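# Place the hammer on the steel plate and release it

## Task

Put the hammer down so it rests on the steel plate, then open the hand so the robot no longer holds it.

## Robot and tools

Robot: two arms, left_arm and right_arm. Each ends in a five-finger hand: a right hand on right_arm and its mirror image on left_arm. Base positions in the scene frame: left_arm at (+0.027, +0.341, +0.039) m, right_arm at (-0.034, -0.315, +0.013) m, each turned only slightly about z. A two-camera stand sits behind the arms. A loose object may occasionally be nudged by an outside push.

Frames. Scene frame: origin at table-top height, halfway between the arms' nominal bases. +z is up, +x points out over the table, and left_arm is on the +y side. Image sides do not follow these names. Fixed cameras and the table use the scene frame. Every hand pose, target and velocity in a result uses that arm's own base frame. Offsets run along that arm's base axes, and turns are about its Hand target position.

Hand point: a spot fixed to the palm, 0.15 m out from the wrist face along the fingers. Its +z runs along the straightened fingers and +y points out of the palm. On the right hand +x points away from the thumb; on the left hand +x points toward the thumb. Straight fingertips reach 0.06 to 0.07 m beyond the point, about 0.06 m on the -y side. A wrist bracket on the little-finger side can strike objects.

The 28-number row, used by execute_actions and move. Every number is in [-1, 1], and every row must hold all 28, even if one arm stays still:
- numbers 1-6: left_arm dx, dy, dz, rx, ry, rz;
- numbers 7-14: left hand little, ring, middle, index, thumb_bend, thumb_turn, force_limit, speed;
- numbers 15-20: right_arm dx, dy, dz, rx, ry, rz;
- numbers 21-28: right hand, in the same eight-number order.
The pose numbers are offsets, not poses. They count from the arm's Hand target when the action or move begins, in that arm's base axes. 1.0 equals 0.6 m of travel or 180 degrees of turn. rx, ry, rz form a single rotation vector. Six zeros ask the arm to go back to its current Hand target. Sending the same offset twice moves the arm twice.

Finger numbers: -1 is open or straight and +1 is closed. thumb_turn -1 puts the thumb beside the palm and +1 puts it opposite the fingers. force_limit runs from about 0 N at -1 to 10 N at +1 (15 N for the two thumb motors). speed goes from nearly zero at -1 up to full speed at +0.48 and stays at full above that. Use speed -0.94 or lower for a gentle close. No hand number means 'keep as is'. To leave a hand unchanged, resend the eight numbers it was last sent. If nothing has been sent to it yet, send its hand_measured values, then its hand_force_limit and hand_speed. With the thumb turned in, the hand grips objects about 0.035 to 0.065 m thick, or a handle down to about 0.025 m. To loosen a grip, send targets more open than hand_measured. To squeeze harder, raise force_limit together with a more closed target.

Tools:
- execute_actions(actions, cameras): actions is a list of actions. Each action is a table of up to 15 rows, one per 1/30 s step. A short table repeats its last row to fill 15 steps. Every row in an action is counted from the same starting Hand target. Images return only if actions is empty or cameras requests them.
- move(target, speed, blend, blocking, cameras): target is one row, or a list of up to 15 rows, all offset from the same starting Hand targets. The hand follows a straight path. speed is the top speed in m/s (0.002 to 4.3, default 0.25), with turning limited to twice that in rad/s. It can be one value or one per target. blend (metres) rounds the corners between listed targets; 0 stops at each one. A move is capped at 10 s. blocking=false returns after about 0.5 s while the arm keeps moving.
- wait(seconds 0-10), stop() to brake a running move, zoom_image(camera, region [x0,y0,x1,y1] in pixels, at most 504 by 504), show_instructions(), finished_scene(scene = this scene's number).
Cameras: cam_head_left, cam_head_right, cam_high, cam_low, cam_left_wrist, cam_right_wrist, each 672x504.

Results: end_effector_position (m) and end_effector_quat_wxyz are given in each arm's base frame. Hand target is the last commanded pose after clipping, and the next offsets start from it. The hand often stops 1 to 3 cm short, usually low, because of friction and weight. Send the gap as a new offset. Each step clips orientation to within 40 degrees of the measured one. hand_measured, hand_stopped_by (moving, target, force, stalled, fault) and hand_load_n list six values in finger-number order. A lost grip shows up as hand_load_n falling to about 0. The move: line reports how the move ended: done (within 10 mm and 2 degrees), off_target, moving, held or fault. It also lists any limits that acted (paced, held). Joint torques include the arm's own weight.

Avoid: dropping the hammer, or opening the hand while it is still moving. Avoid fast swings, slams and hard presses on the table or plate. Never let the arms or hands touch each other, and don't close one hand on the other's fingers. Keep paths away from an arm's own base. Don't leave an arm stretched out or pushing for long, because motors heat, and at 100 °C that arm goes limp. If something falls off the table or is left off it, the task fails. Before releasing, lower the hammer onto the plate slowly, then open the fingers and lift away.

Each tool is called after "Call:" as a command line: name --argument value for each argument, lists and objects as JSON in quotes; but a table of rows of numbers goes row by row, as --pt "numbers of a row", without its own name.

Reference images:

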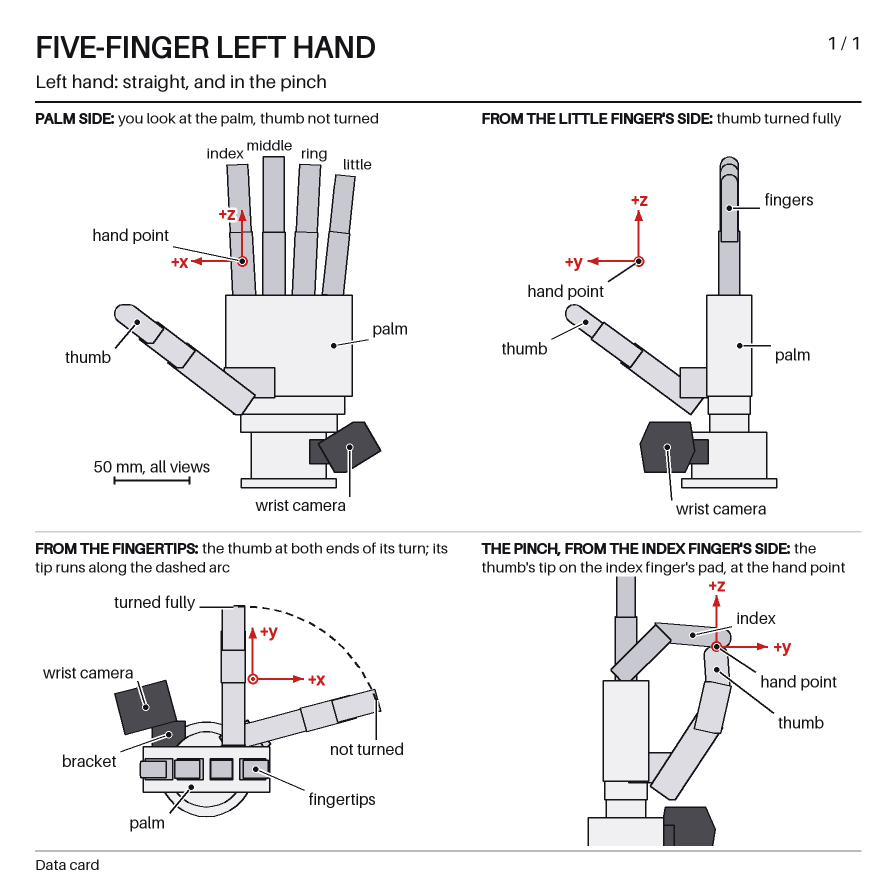

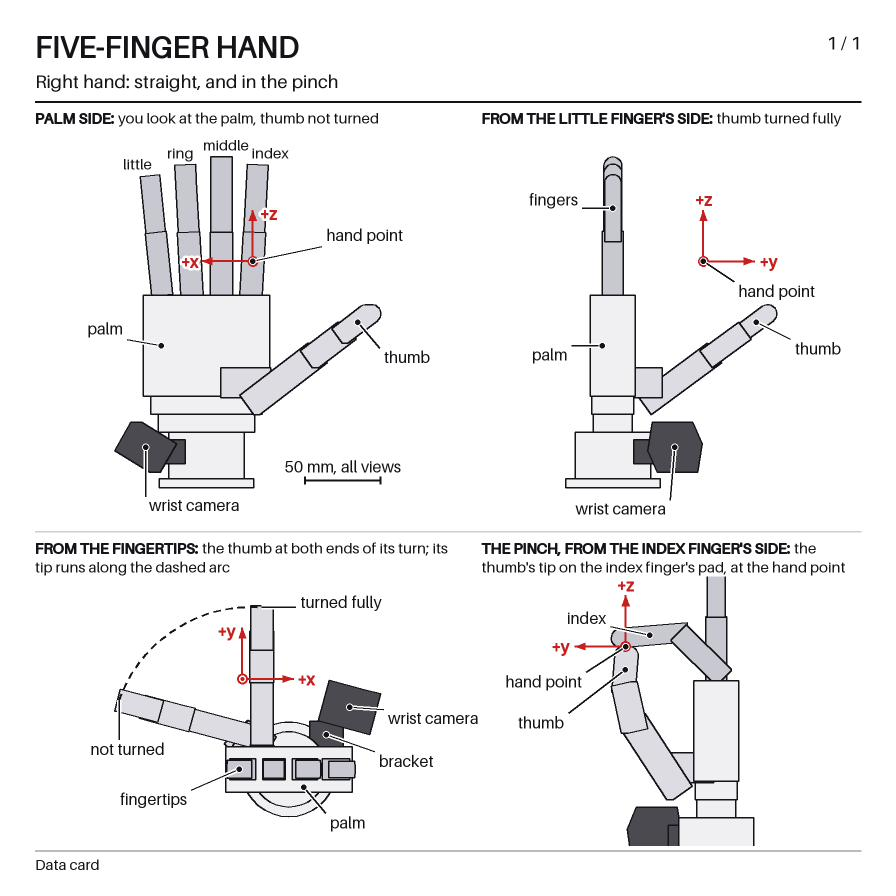

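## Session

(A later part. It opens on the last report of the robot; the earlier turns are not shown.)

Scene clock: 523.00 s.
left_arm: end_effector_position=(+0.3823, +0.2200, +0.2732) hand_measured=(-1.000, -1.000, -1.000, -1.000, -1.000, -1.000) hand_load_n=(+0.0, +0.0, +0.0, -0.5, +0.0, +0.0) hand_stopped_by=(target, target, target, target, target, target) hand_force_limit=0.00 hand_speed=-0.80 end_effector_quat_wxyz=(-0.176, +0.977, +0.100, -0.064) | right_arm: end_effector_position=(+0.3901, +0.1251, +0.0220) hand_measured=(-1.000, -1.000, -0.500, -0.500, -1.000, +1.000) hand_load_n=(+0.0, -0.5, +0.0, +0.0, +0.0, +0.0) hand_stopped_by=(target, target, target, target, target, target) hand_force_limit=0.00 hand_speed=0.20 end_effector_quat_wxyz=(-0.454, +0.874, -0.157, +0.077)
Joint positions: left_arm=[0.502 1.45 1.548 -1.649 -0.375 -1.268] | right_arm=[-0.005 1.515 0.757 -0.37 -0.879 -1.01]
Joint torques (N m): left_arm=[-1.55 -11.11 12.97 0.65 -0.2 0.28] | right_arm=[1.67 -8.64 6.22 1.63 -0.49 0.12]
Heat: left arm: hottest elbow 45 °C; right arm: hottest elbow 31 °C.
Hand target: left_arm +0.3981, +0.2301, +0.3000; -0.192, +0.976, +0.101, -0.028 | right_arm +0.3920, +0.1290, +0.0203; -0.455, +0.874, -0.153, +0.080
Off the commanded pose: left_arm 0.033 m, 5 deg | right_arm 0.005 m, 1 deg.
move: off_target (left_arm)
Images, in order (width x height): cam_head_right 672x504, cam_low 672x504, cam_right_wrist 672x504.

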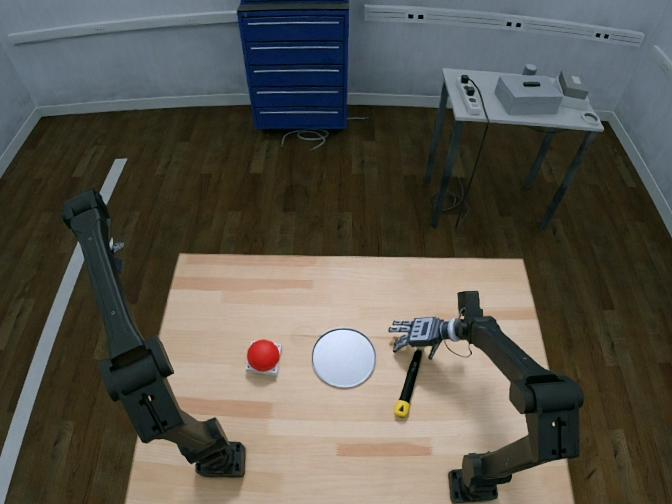

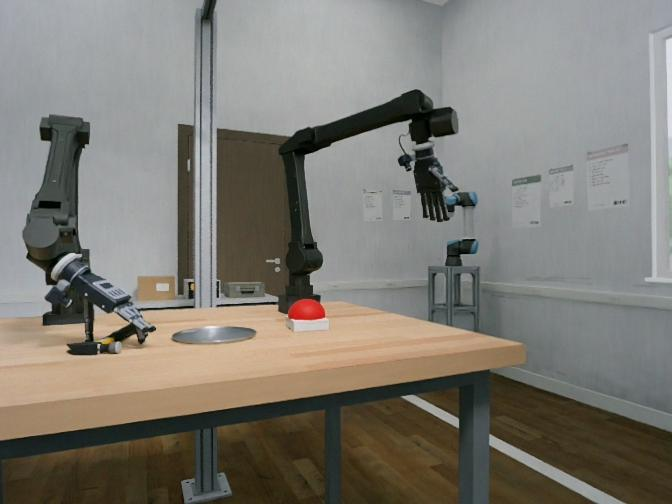

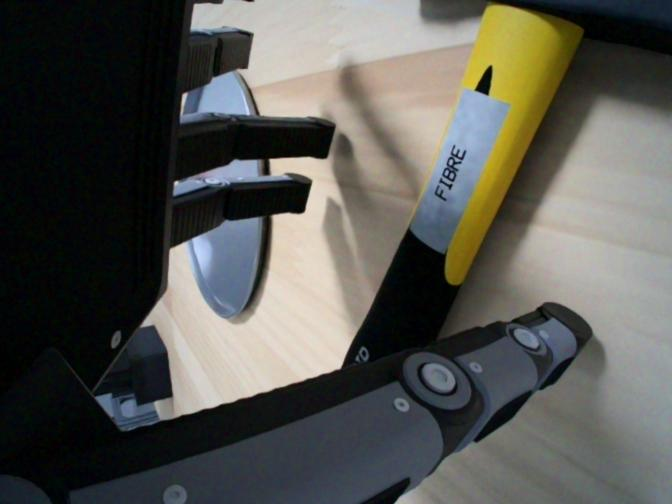

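Call:
move --target '[0,0,0,0,0,0,-1,-1,-1,-1,-1,-1,0,-0.8,0.004,0.022,-0.015,0,0,0,-1,-1,-0.5,-0.5,-1,1,0,0.2]' --speed 0.08 --cameras '["cam_head_right","cam_low","cam_right_wrist"]'

Call:
zoom_image --camera "cam_low" --region '[50, 270, 170, 370]'

Call:
zoom_image --camera "cam_head_right" --region '[370, 300, 490, 420]'

Scene clock: 533.77 s.
left_arm: end_effector_position=(+0.3823, +0.2200, +0.2732) hand_measured=(-1.000, -1.000, -1.000, -1.000, -1.000, -1.000) hand_load_n=(+0.0, +0.0, +0.0, +0.0, +0.0, +0.0) hand_stopped_by=(target, target, target, target, target, target) hand_force_limit=0.00 hand_speed=-0.80 end_effector_quat_wxyz=(-0.176, +0.977, +0.100, -0.064) | right_arm: end_effector_position=(+0.3977, +0.1322, +0.0172) hand_measured=(-1.000, -1.000, -0.500, -0.500, -1.000, +1.000) hand_load_n=(+0.0, +0.0, +0.0, +0.0, +0.5, +0.0) hand_stopped_by=(target, target, target, target, target, target) hand_force_limit=0.00 hand_speed=0.20 end_effector_quat_wxyz=(-0.453, +0.873, -0.161, +0.085)
Joint positions: left_arm=[0.502 1.45 1.548 -1.649 -0.375 -1.268] | right_arm=[0.015 1.532 0.754 -0.304 -0.862 -0.963]
Joint torques (N m): left_arm=[-1.61 -11.28 12.97 0.64 -0.21 0.29] | right_arm=[2.14 -8.47 5.74 1.83 -0.48 0.13]
Heat: left arm: hottest elbow 45 °C; right arm: hottest waist 30 °C.
Hand target: left_arm +0.3981, +0.2301, +0.3000; -0.192, +0.976, +0.101, -0.028 | right_arm +0.3944, +0.1422, +0.0113; -0.455, +0.874, -0.153, +0.080
Off the commanded pose: left_arm 0.033 m, 5 deg | right_arm 0.012 m, 1 deg.
move: off_target (left_arm, right_arm)
Images, in order (width x height): cam_head_right 672x504, cam_low 672x504, cam_right_wrist 672x504.

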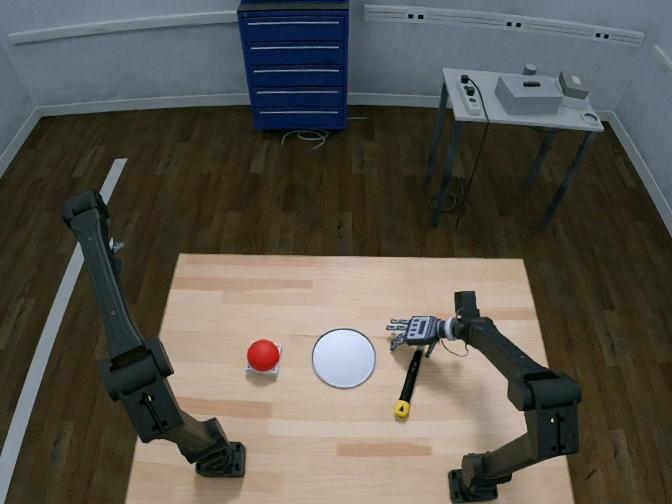

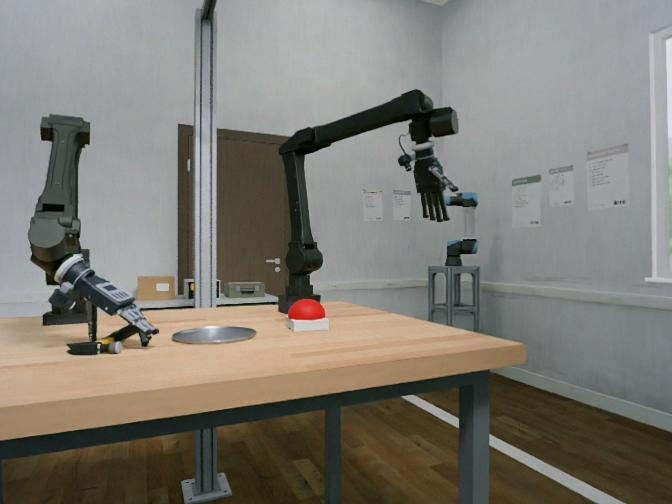

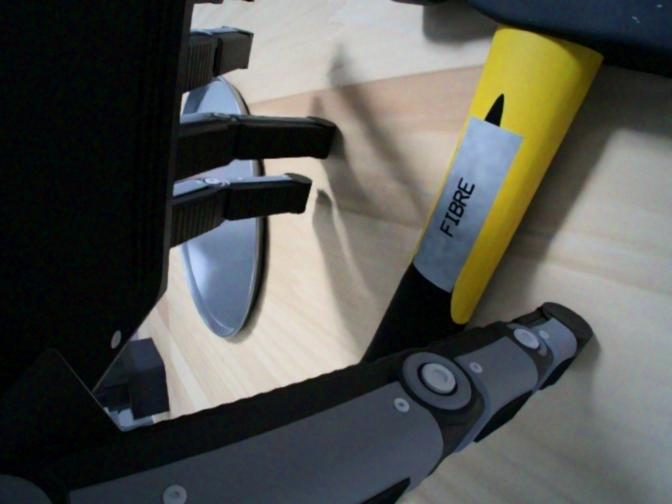

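Scaled by 4.200.

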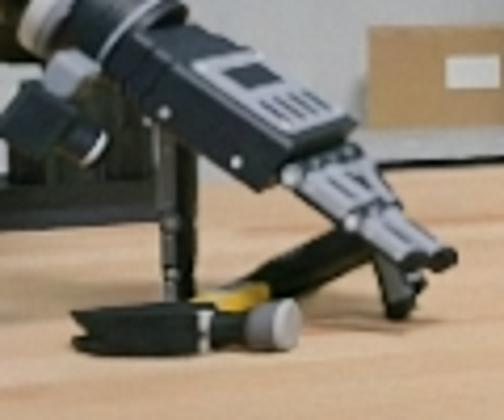

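Scaled by 4.200.

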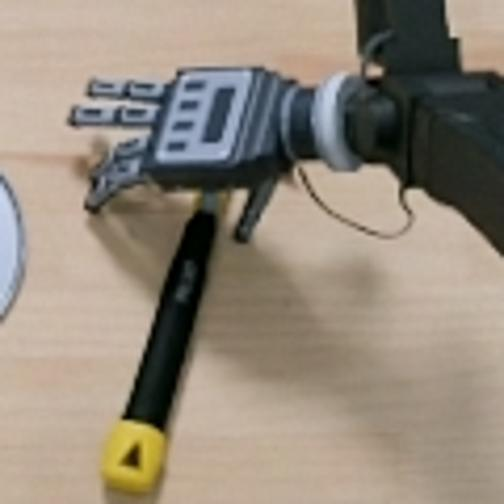

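Call:
move --target '[0,0,0,0,0,0,-1,-1,-1,-1,-1,-1,0,-0.8,-0.004,-0.005,0.016,0,0,0,-1,-1,0.2,0.2,-1,1,0,-0.6]' --speed 0.08 --cameras '["cam_head_right","cam_low","cam_right_wrist"]'

Call:
zoom_image --camera "cam_low" --region '[50, 270, 170, 370]'

Call:
zoom_image --camera "cam_head_right" --region '[370, 300, 490, 420]'

Scene clock: 545.80 s.
left_arm: end_effector_position=(+0.3823, +0.2200, +0.2732) hand_measured=(-1.000, -1.000, -1.000, -1.000, -1.000, -1.000) hand_load_n=(+0.0, +0.0, +0.0, +0.0, -0.5, +0.0) hand_stopped_by=(target, target, target, target, target, target) hand_force_limit=0.00 hand_speed=-0.80 end_effector_quat_wxyz=(-0.176, +0.977, +0.100, -0.064) | right_arm: end_effector_position=(+0.3944, +0.1389, +0.0175) hand_measured=(-1.000, -1.000, +0.200, +0.200, -1.000, +1.000) hand_load_n=(+0.0, +0.0, +0.0, +0.0, +0.0, +0.0) hand_stopped_by=(target, target, target, target, target, target) hand_force_limit=0.00 hand_speed=-0.60 end_effector_quat_wxyz=(-0.455, +0.873, -0.154, +0.079)
Joint positions: left_arm=[0.502 1.45 1.548 -1.649 -0.375 -1.268] | right_arm=[0.03 1.532 0.754 -0.309 -0.867 -0.964]
Joint torques (N m): left_arm=[-1.67 -11.22 12.98 0.64 -0.2 0.3] | right_arm=[1.2 -10.11 5.94 0.5 -0.44 0.06]
Heat: left arm: hottest elbow 45 °C; right arm: hottest waist 30 °C.
Hand target: left_arm +0.3981, +0.2301, +0.3000; -0.192, +0.976, +0.101, -0.028 | right_arm +0.3920, +0.1392, +0.0209; -0.455, +0.874, -0.153, +0.080
Off the commanded pose: left_arm 0.033 m, 5 deg | right_arm 0.004 m, 0 deg.
move: off_target (left_arm)
Images, in order (width x height): cam_head_right 672x504, cam_low 672x504, cam_right_wrist 672x504.

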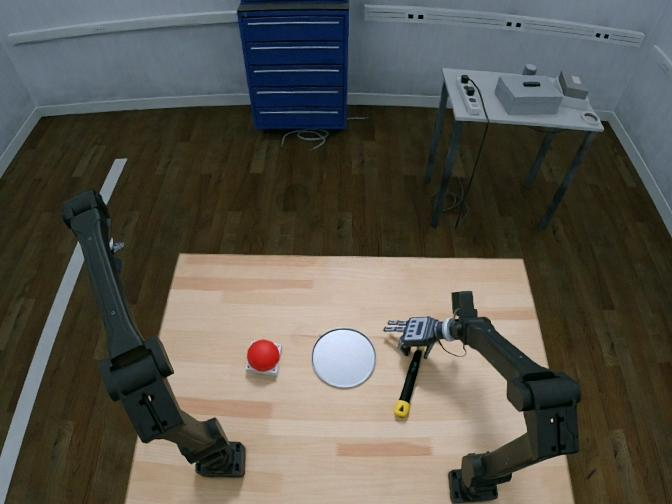

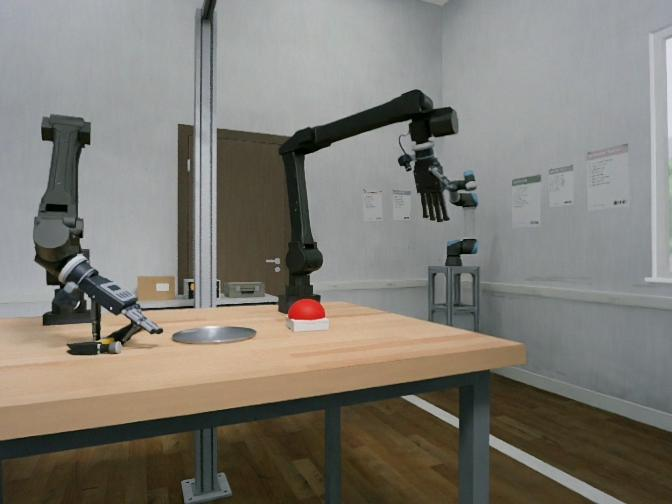

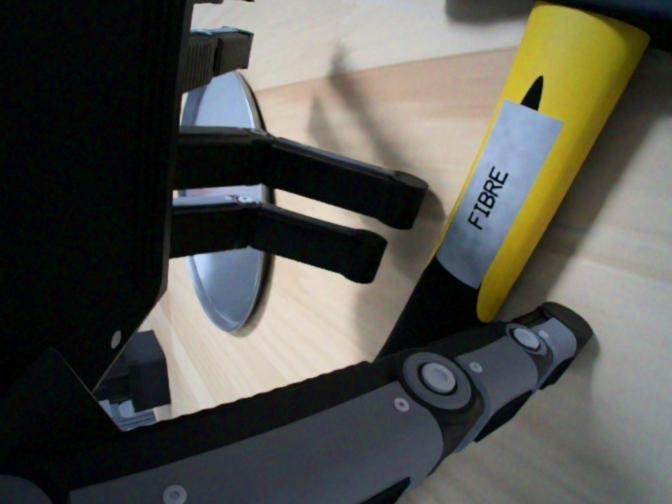

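Scaled by 4.200.

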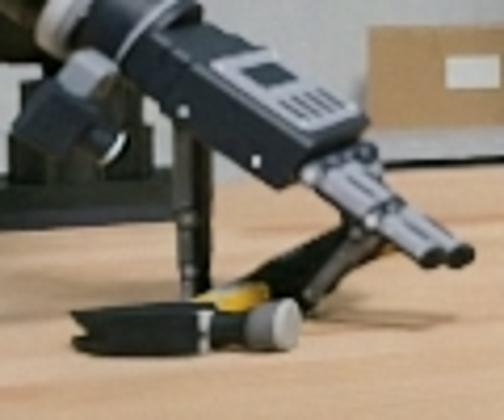

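Scaled by 4.200.

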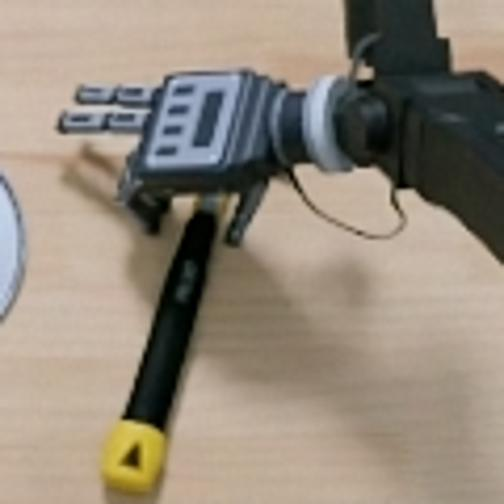

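Call:
move --target '[0,0,0,0,0,0,-1,-1,-1,-1,-1,-1,0,-0.8,0,0,0,0,0,0,-1,-1,0.7,0.7,-0.7,1,-0.2,-0.8]' --speed 0.08 --cameras '["cam_head_right","cam_low","cam_right_wrist"]'

Call:
zoom_image --camera "cam_low" --region '[50, 270, 170, 370]'

Call:
zoom_image --camera "cam_head_right" --region '[370, 300, 490, 420]'

Scene clock: 556.37 s.
left_arm: end_effector_position=(+0.3823, +0.2200, +0.2732) hand_measured=(-1.000, -1.000, -1.000, -1.000, -1.000, -1.000) hand_load_n=(+0.0, +0.0, +0.0, +0.0, +0.0, +0.0) hand_stopped_by=(target, target, target, target, target, target) hand_force_limit=0.00 hand_speed=-0.80 end_effector_quat_wxyz=(-0.176, +0.977, +0.100, -0.064) | right_arm: end_effector_position=(+0.3933, +0.1342, +0.0154) hand_measured=(-1.000, -1.000, +0.700, +0.700, -0.700, +1.000) hand_load_n=(+0.0, +0.0, +0.0, +0.5, +1.0, -0.5) hand_stopped_by=(target, target, target, target, target, target) hand_force_limit=-0.20 hand_speed=-0.80 end_effector_quat_wxyz=(-0.451, +0.874, -0.160, +0.079)
Joint positions: left_arm=[0.502 1.45 1.548 -1.649 -0.375 -1.268] | right_arm=[0.021 1.532 0.751 -0.315 -0.861 -0.967]
Joint torques (N m): left_arm=[-1.67 -11.16 12.98 0.66 -0.2 0.29] | right_arm=[0.85 -10.34 6.09 0.79 -0.67 0.04]
Motor temperatures (°C): left_arm=[26 31 46 26 25 25] | right_arm=[30 28 29 24 24 24]
Heat: left arm: hottest elbow 46 °C; right arm: hottest waist 30 °C.
Hand target: left_arm +0.3981, +0.2301, +0.3000; -0.192, +0.976, +0.101, -0.028 | right_arm +0.3920, +0.1392, +0.0209; -0.455, +0.874, -0.153, +0.080
Off the commanded pose: left_arm 0.033 m, 5 deg | right_arm 0.008 m, 1 deg.
move: off_target (left_arm)
Images, in order (width x height): cam_head_right 672x504, cam_low 672x504, cam_right_wrist 672x504.

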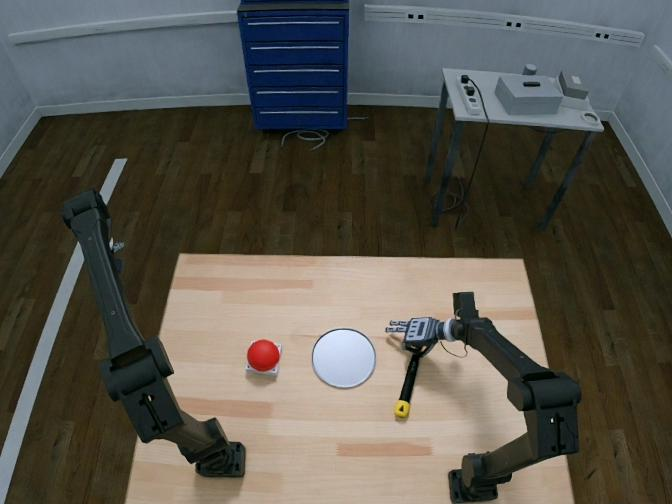

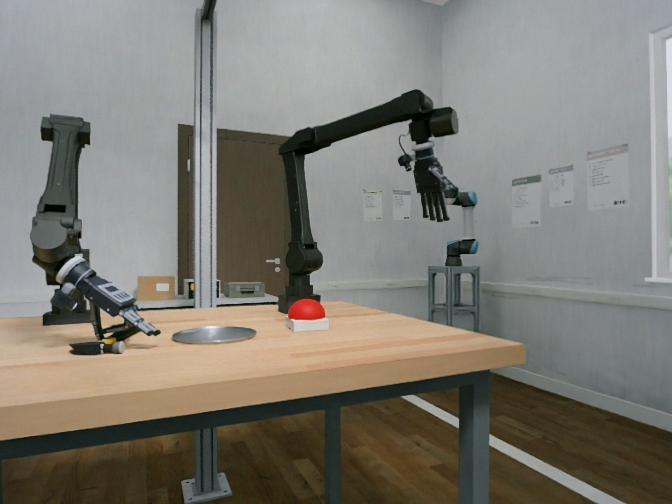

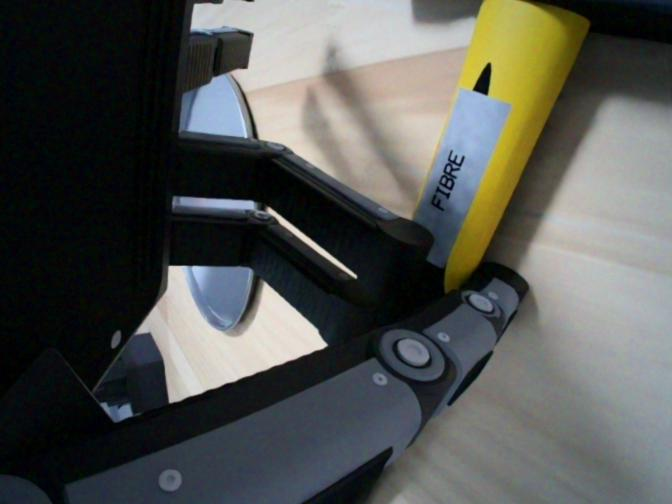

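Scaled by 4.200.

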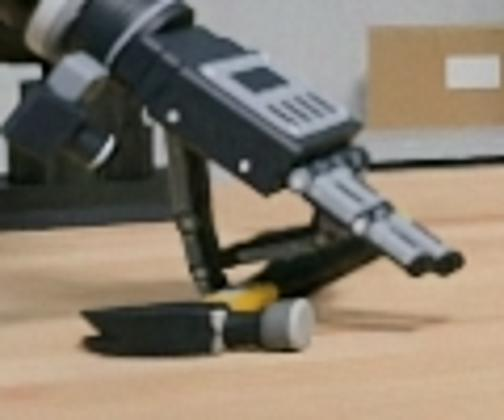

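Scaled by 4.200.

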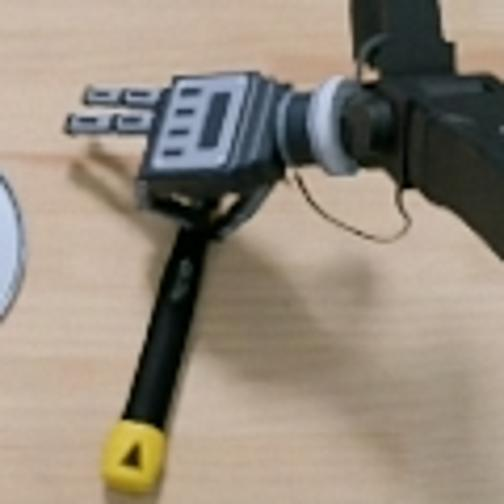

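Call:
move --pt "0 0 0 0 0 0 -1 -1 -1 -1 -1 -1 0 -0.8 0 0 0.06 0 0 0 -1 -1 0.7 0.7 -0.7 1 -0.2 0" --pt "0 0 0 0 0 0 -1 -1 -1 -1 -1 -1 0 -0.8 0 -0.004 0.08 -0.0522 0.019 0 -1 -1 0.1 0.1 -1 1 0 0" --speed 0.15 --cameras '["cam_head_right","cam_low","cam_right_wrist"]'

Call:
zoom_image --camera "cam_low" --region '[50, 270, 170, 370]'

Call:
zoom_image --camera "cam_head_right" --region '[370, 300, 490, 420]'

Scene clock: 590.07 s.
left_arm: end_effector_position=(+0.3823, +0.2200, +0.2732) hand_measured=(-1.000, -1.000, -1.000, -1.000, -1.000, -1.000) hand_load_n=(+0.0, +0.0, +0.0, +0.0, +0.0, +0.0) hand_stopped_by=(target, target, target, target, target, target) hand_force_limit=0.00 hand_speed=-0.80 end_effector_quat_wxyz=(-0.176, +0.977, +0.100, -0.064) | right_arm: end_effector_position=(+0.3626, +0.1314, +0.0408) hand_measured=(-1.000, -1.000, +0.100, +0.100, -1.000, +1.000) hand_load_n=(+0.0, +0.0, +0.0, +0.0, +0.0, +0.0) hand_stopped_by=(target, target, target, target, target, target) hand_force_limit=0.00 hand_speed=0.00 end_effector_quat_wxyz=(-0.368, +0.911, -0.184, +0.031)
Joint positions: left_arm=[0.502 1.45 1.548 -1.649 -0.375 -1.268] | right_arm=[0.087 1.443 0.815 -0.613 -0.695 -0.964]
Joint torques (N m): left_arm=[-1.61 -11.16 12.96 0.62 -0.21 0.29] | right_arm=[1.79 -9.76 11.73 0.44 -0.39 -0.04]
Heat: left arm: hottest elbow 46 °C; right arm: hottest waist 30 °C.
Hand target: left_arm +0.3981, +0.2301, +0.3000; -0.192, +0.976, +0.101, -0.028 | right_arm +0.3920, +0.1368, +0.0689; -0.377, +0.910, -0.160, +0.066
Off the commanded pose: left_arm 0.033 m, 5 deg | right_arm 0.041 m, 5 deg.
move: off_target (left_arm, right_arm); target 2's new numbers were sent with right_arm's hand 0.041 m and 5 deg from that target
Images, in order (width x height): cam_head_right 672x504, cam_low 672x504, cam_right_wrist 672x504.

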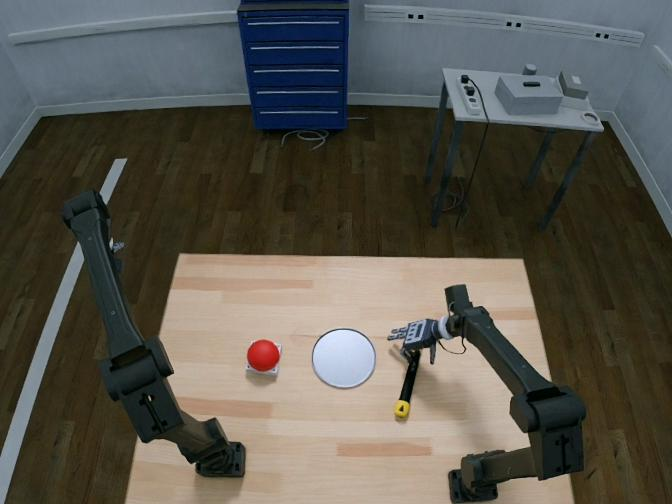

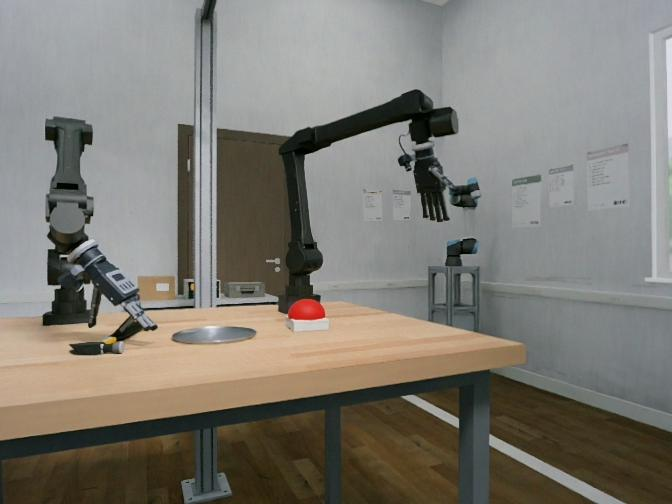

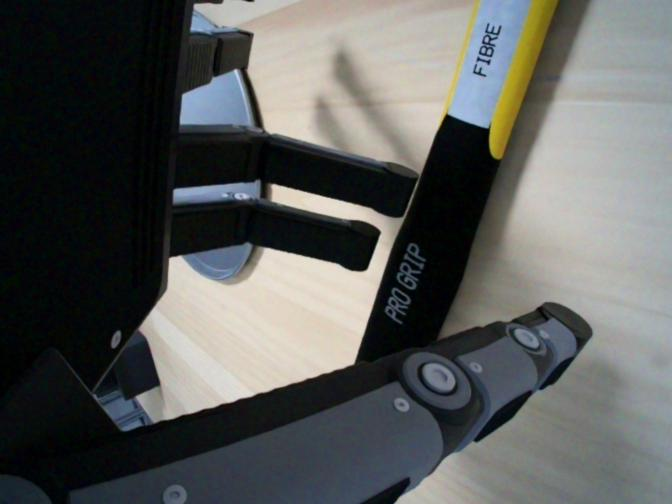

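Scaled by 4.200.

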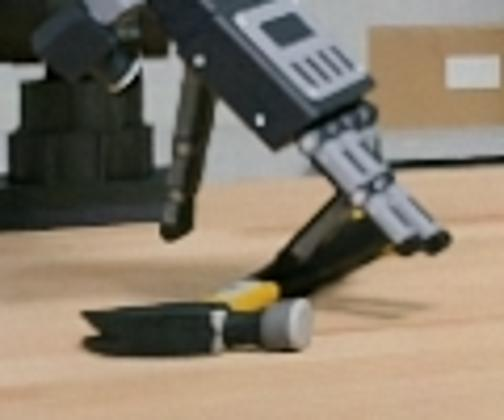

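Scaled by 4.200.

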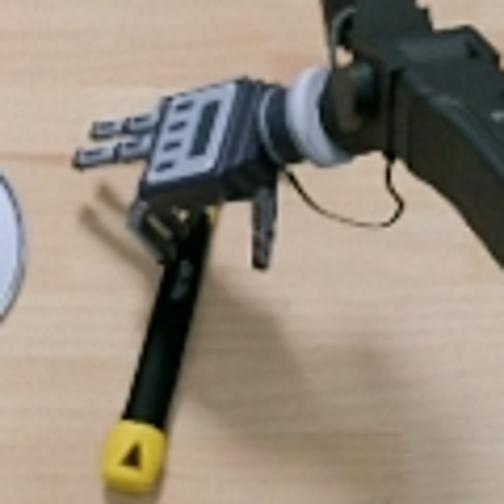

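Call:
move --pt "0 0 0 0 0 0 -1 -1 -1 -1 -1 -1 0 -0.8 0.04 0.006 0.02 0 0 0 -1 -1 0.1 0.1 -1 1 0 0" --pt "0 0 0 0 0 0 -1 -1 -1 -1 -1 -1 0 -0.8 -0.002 0.006 -0.04 0 0 0 -1 -1 0.1 0.1 -1 1 0 0" --speed 0.15 --cameras '["cam_head_right","cam_low","cam_right_wrist"]'

Call:
zoom_image --camera "cam_low" --region '[50, 270, 170, 370]'

Call:
zoom_image --camera "cam_head_right" --region '[370, 300, 490, 420]'

Scene clock: 604.67 s.
left_arm: end_effector_position=(+0.3823, +0.2200, +0.2732) hand_measured=(-1.000, -1.000, -1.000, -1.000, -1.000, -1.000) hand_load_n=(+0.0, +0.0, +0.0, +0.0, -0.5, -0.5) hand_stopped_by=(target, target, target, target, target, target) hand_force_limit=0.00 hand_speed=-0.80 end_effector_quat_wxyz=(-0.176, +0.977, +0.100, -0.064) | right_arm: end_effector_position=(+0.3892, +0.1332, +0.0464) hand_measured=(-1.000, -1.000, +0.100, +0.100, -1.000, +1.000) hand_load_n=(-0.5, -0.5, +0.0, +0.0, +0.0, -0.5) hand_stopped_by=(target, target, target, target, target, target) hand_force_limit=0.00 hand_speed=0.00 end_effector_quat_wxyz=(-0.376, +0.909, -0.172, +0.061)
Joint positions: left_arm=[0.502 1.45 1.548 -1.649 -0.375 -1.268] | right_arm=[0.087 1.461 0.847 -0.561 -0.692 -0.964]
Joint torques (N m): left_arm=[-1.67 -11.22 12.93 0.62 -0.2 0.29] | right_arm=[2.08 -9 6.83 1.52 -0.35 0.04]
Heat: left arm: hottest elbow 46 °C; right arm: hottest waist 30 °C.
Hand target: left_arm +0.3981, +0.2301, +0.3000; -0.192, +0.976, +0.101, -0.028 | right_arm +0.3908, +0.1404, +0.0449; -0.377, +0.910, -0.160, +0.066
Off the commanded pose: left_arm 0.033 m, 5 deg | right_arm 0.007 m, 2 deg.
move: off_target (left_arm)
Images, in order (width x height): cam_head_right 672x504, cam_low 672x504, cam_right_wrist 672x504.

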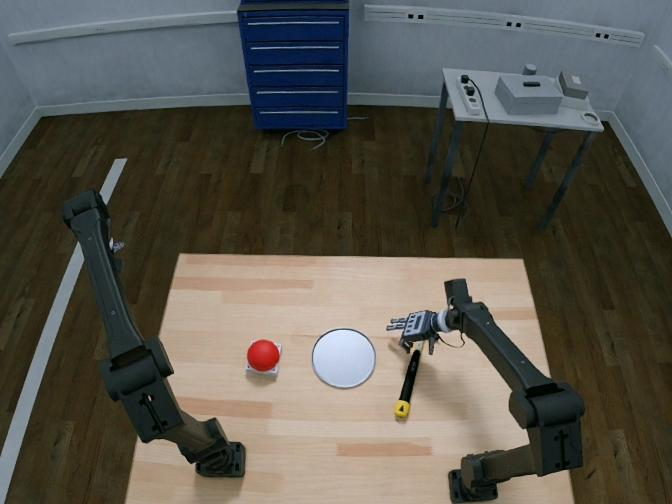

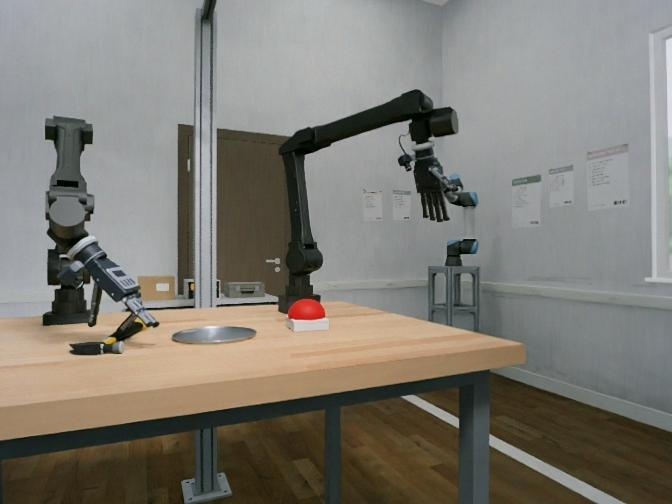

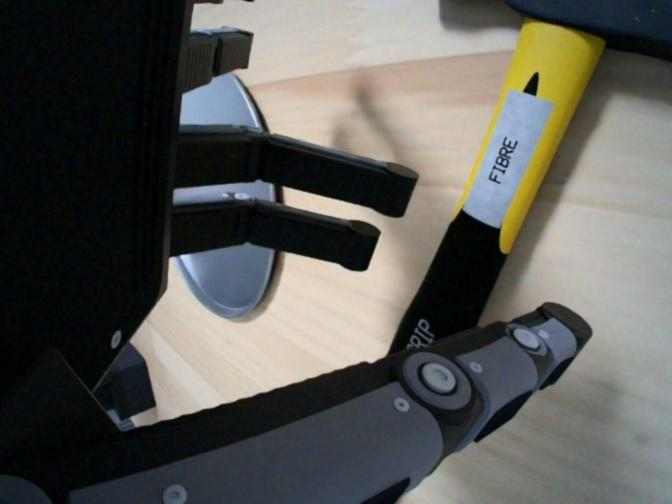

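Scaled by 4.200.

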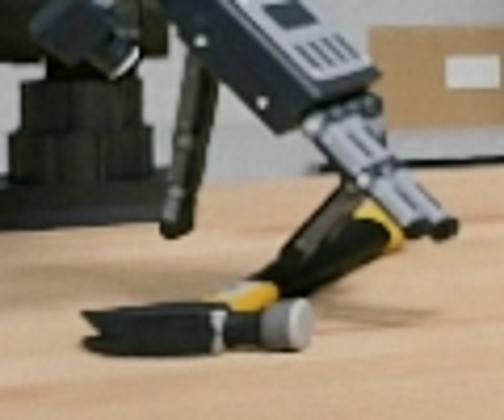

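Scaled by 4.200.

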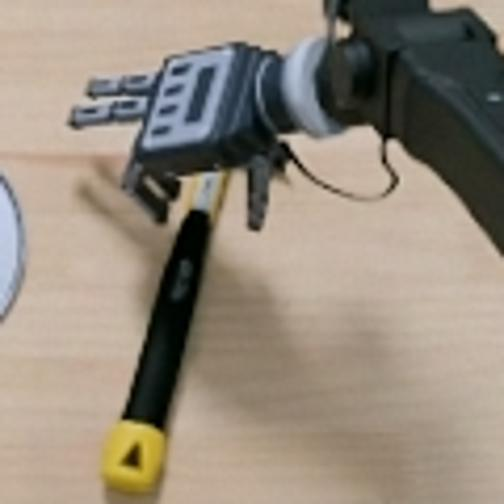

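Call:
move --target '[0,0,0,0,0,0,-1,-1,-1,-1,-1,-1,0,-0.8,-0.004,0,-0.045,0,0,0,-1,-1,0.1,0.1,-1,1,0,0]' --speed 0.1 --cameras '["cam_head_right","cam_low","cam_right_wrist"]'

Call:
zoom_image --camera "cam_low" --region '[50, 270, 170, 370]'

Call:
zoom_image --camera "cam_head_right" --region '[370, 300, 490, 420]'

Scene clock: 612.93 s.
left_arm: end_effector_position=(+0.3823, +0.2200, +0.2732) hand_measured=(-1.000, -1.000, -1.000, -1.000, -1.000, -1.000) hand_load_n=(+0.0, +0.0, +0.0, +0.0, +0.0, +0.0) hand_stopped_by=(target, target, target, target, target, target) hand_force_limit=0.00 hand_speed=-0.80 end_effector_quat_wxyz=(-0.176, +0.977, +0.100, -0.064) | right_arm: end_effector_position=(+0.3878, +0.1328, +0.0208) hand_measured=(-1.000, -1.000, +0.100, +0.100, -1.000, +1.000) hand_load_n=(+0.0, +0.0, +0.0, +0.0, +0.0, +0.0) hand_stopped_by=(target, target, target, target, target, target) hand_force_limit=0.00 hand_speed=0.00 end_effector_quat_wxyz=(-0.376, +0.909, -0.172, +0.064)
Joint positions: left_arm=[0.502 1.45 1.548 -1.649 -0.375 -1.268] | right_arm=[0.087 1.502 0.809 -0.476 -0.69 -0.964]
Joint torques (N m): left_arm=[-1.67 -11.28 12.96 0.64 -0.2 0.29] | right_arm=[2.2 -8.7 6.37 1.54 -0.37 0.03]
Heat: left arm: hottest elbow 46 °C; right arm: hottest waist 30 °C.
Hand target: left_arm +0.3981, +0.2301, +0.3000; -0.192, +0.976, +0.101, -0.028 | right_arm +0.3884, +0.1404, +0.0179; -0.377, +0.910, -0.160, +0.066
Off the commanded pose: left_arm 0.033 m, 5 deg | right_arm 0.008 m, 1 deg.
move: off_target (left_arm)
Images, in order (width x height): cam_head_right 672x504, cam_low 672x504, cam_right_wrist 672x504.

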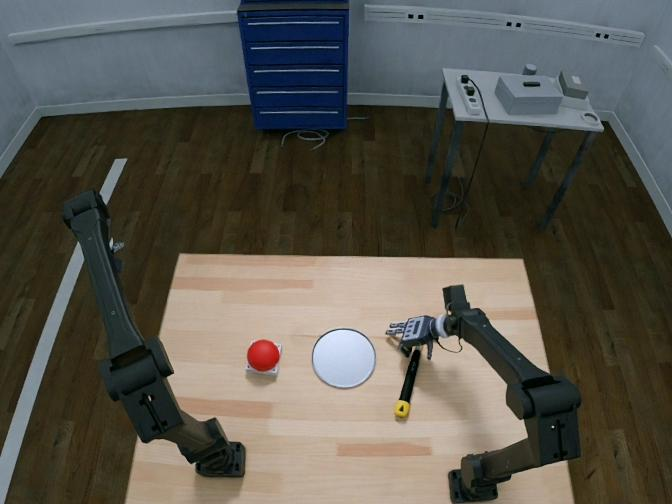

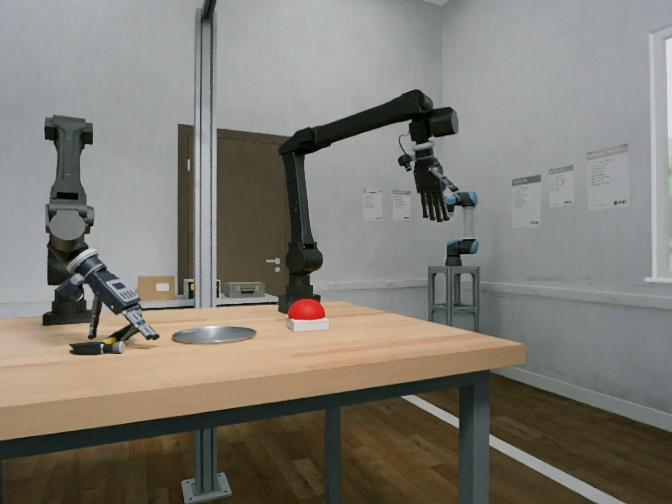

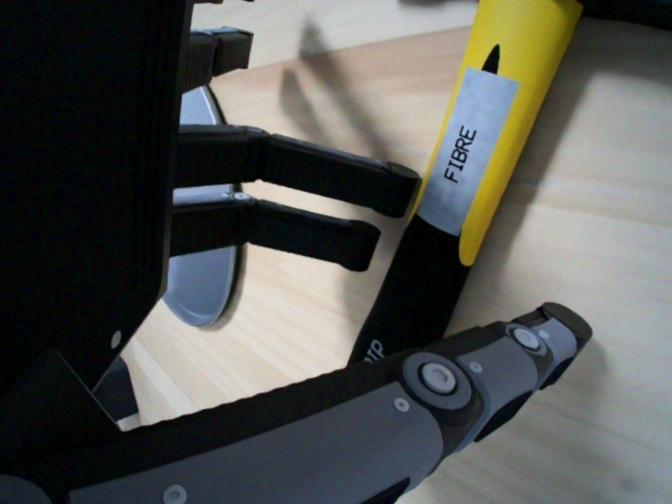

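Scaled by 4.200.

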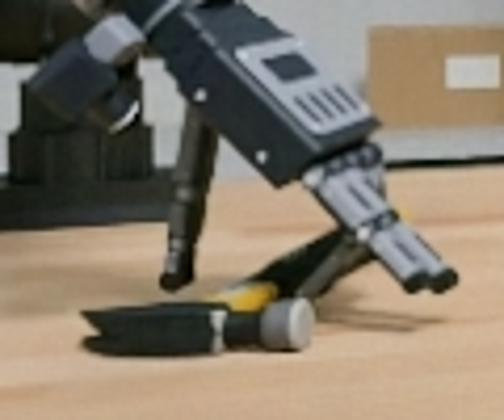

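Scaled by 4.200.

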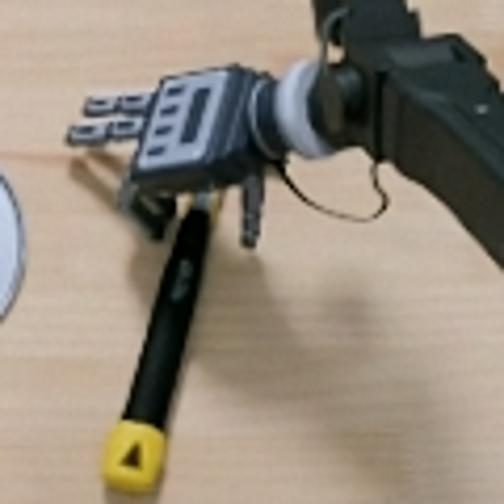

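Call:
move --pt "0 0 0 0 0 0 -1 -1 -1 -1 -1 -1 0 -0.8 0 0 -0.011 0 0 0 -1 -1 0.1 0.1 -1 1 0 0" --pt "0 0 0 0 0 0 -1 -1 -1 -1 -1 -1 0 -0.8 0 0 -0.011 0 0 0 -1 -1 0.1 0.1 -0.3 1 0 -0.75" --speed 0.08 --cameras '["cam_head_right","cam_low","cam_right_wrist"]'

Call:
zoom_image --camera "cam_low" --region '[50, 270, 170, 370]'

Call:
zoom_image --camera "cam_head_right" --region '[370, 300, 490, 420]'

Scene clock: 624.93 s.
left_arm: end_effector_position=(+0.3823, +0.2200, +0.2732) hand_measured=(-1.000, -1.000, -1.000, -1.000, -1.000, -1.000) hand_load_n=(+0.0, +0.0, +0.0, +0.0, +0.0, +0.0) hand_stopped_by=(target, target, target, target, target, target) hand_force_limit=0.00 hand_speed=-0.80 end_effector_quat_wxyz=(-0.176, +0.977, +0.100, -0.064) | right_arm: end_effector_position=(+0.3896, +0.1330, +0.0176) hand_measured=(-1.000, -1.000, +0.100, +0.100, -0.446, +1.000) hand_load_n=(+0.0, +0.0, +1.0, +0.0, +7.5, +0.5) hand_stopped_by=(target, target, target, target, force, target) hand_force_limit=0.00 hand_speed=-0.75 end_effector_quat_wxyz=(-0.376, +0.908, -0.171, +0.066)
Joint positions: left_arm=[0.502 1.45 1.548 -1.649 -0.375 -1.268] | right_arm=[0.087 1.51 0.806 -0.459 -0.69 -0.964]
Joint torques (N m): left_arm=[-1.61 -11.16 12.94 0.65 -0.2 0.29] | right_arm=[2.2 -8.41 6.12 1.61 -0.37 0.03]
Heat: left arm: hottest elbow 46 °C; right arm: hottest waist 30 °C.
Hand target: left_arm +0.3981, +0.2301, +0.3000; -0.192, +0.976, +0.101, -0.028 | right_arm +0.3884, +0.1404, +0.0113; -0.377, +0.910, -0.160, +0.066
Off the commanded pose: left_arm 0.033 m, 5 deg | right_arm 0.010 m, 1 deg.
move: off_target (left_arm)
Images, in order (width x height): cam_head_right 672x504, cam_low 672x504, cam_right_wrist 672x504.

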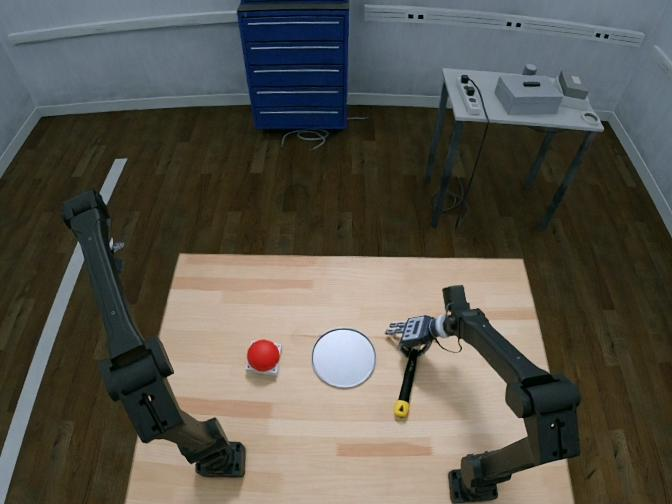

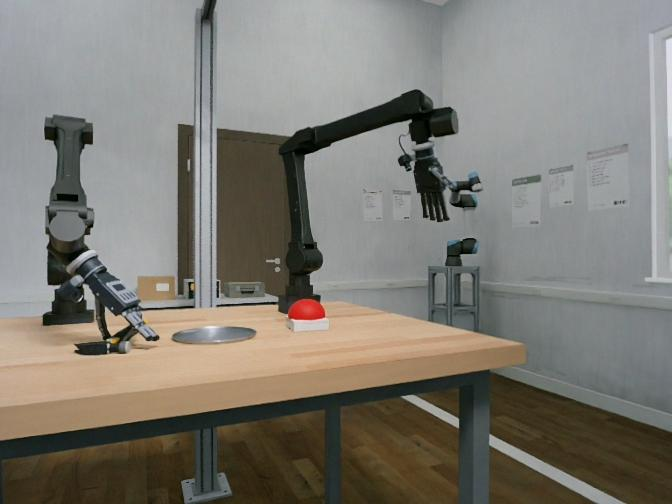

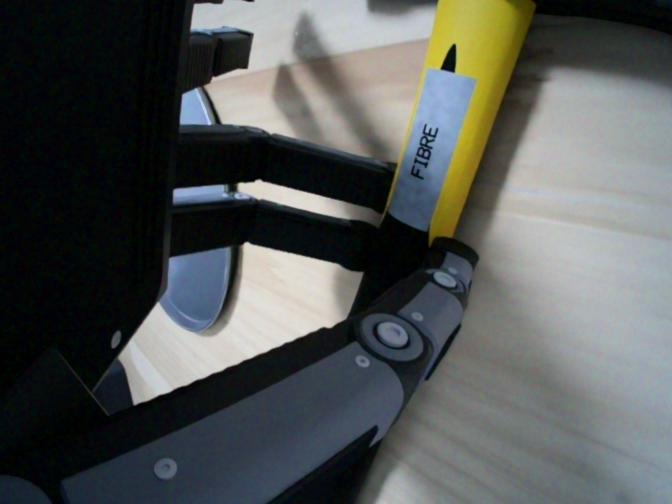

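Scaled by 4.200.

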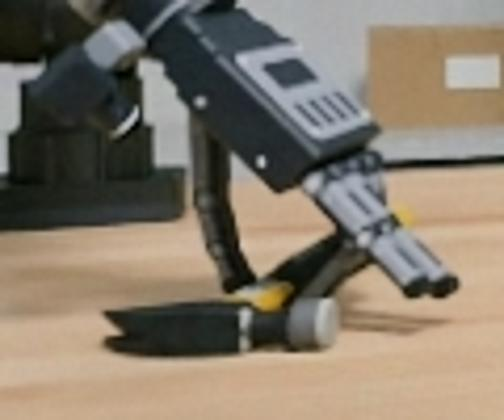

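Scaled by 4.200.

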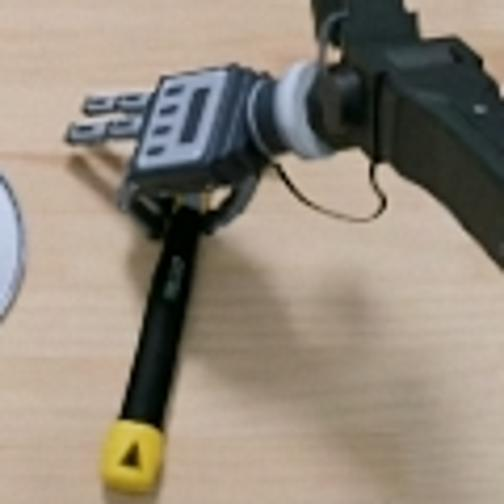

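Call:
move --target '[0,0,0,0,0,0,-1,-1,-1,-1,-1,-1,0,-0.8,0,0,0,0,0,0,-1,-1,0.5,0.5,-0.3,1,0.2,-0.85]' --speed 0.08 --cameras '["cam_right_wrist"]'

Scene clock: 631.40 s.
left_arm: end_effector_position=(+0.3823, +0.2200, +0.2732) hand_measured=(-1.000, -1.000, -1.000, -1.000, -1.000, -1.000) hand_load_n=(+0.0, +0.0, +0.0, +0.0, +0.0, +0.0) hand_stopped_by=(target, target, target, target, target, target) hand_force_limit=0.00 hand_speed=-0.80 end_effector_quat_wxyz=(-0.176, +0.977, +0.100, -0.064) | right_arm: end_effector_position=(+0.3901, +0.1338, +0.0169) hand_measured=(-1.000, -1.000, +0.124, +0.166, -0.448, +1.000) hand_load_n=(+0.0, +0.0, +5.0, +7.0, +12.5, +1.5) hand_stopped_by=(target, target, force, force, force, target) hand_force_limit=0.20 hand_speed=-0.85 end_effector_quat_wxyz=(-0.376, +0.909, -0.167, +0.068)
Joint positions: left_arm=[0.502 1.45 1.548 -1.649 -0.375 -1.268] | right_arm=[0.09 1.512 0.806 -0.456 -0.689 -0.969]
Joint torques (N m): left_arm=[-1.61 -11.11 12.93 0.64 -0.21 0.29] | right_arm=[1.96 -8.47 5.98 1.54 -0.44 0.04]
Heat: left arm: hottest elbow 46 °C; right arm: hottest waist 30 °C.
Hand target: left_arm +0.3981, +0.2301, +0.3000; -0.192, +0.976, +0.101, -0.028 | right_arm +0.3884, +0.1404, +0.0113; -0.377, +0.910, -0.160, +0.066
Off the commanded pose: left_arm 0.033 m, 5 deg | right_arm 0.009 m, 1 deg.
move: off_target (left_arm)
Images, in order (width x height): cam_right_wrist 672x504.

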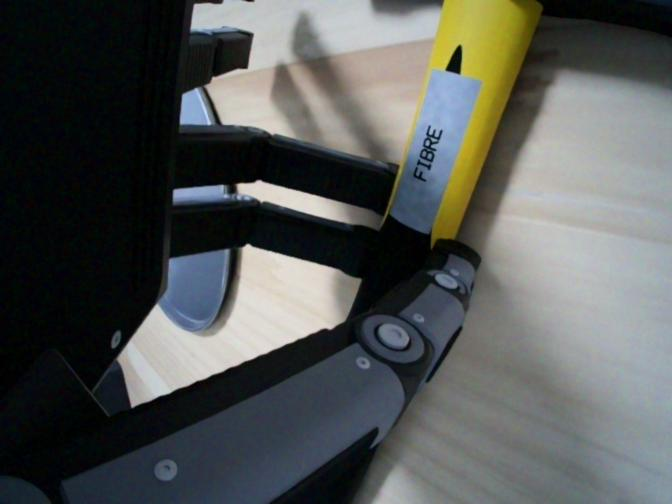

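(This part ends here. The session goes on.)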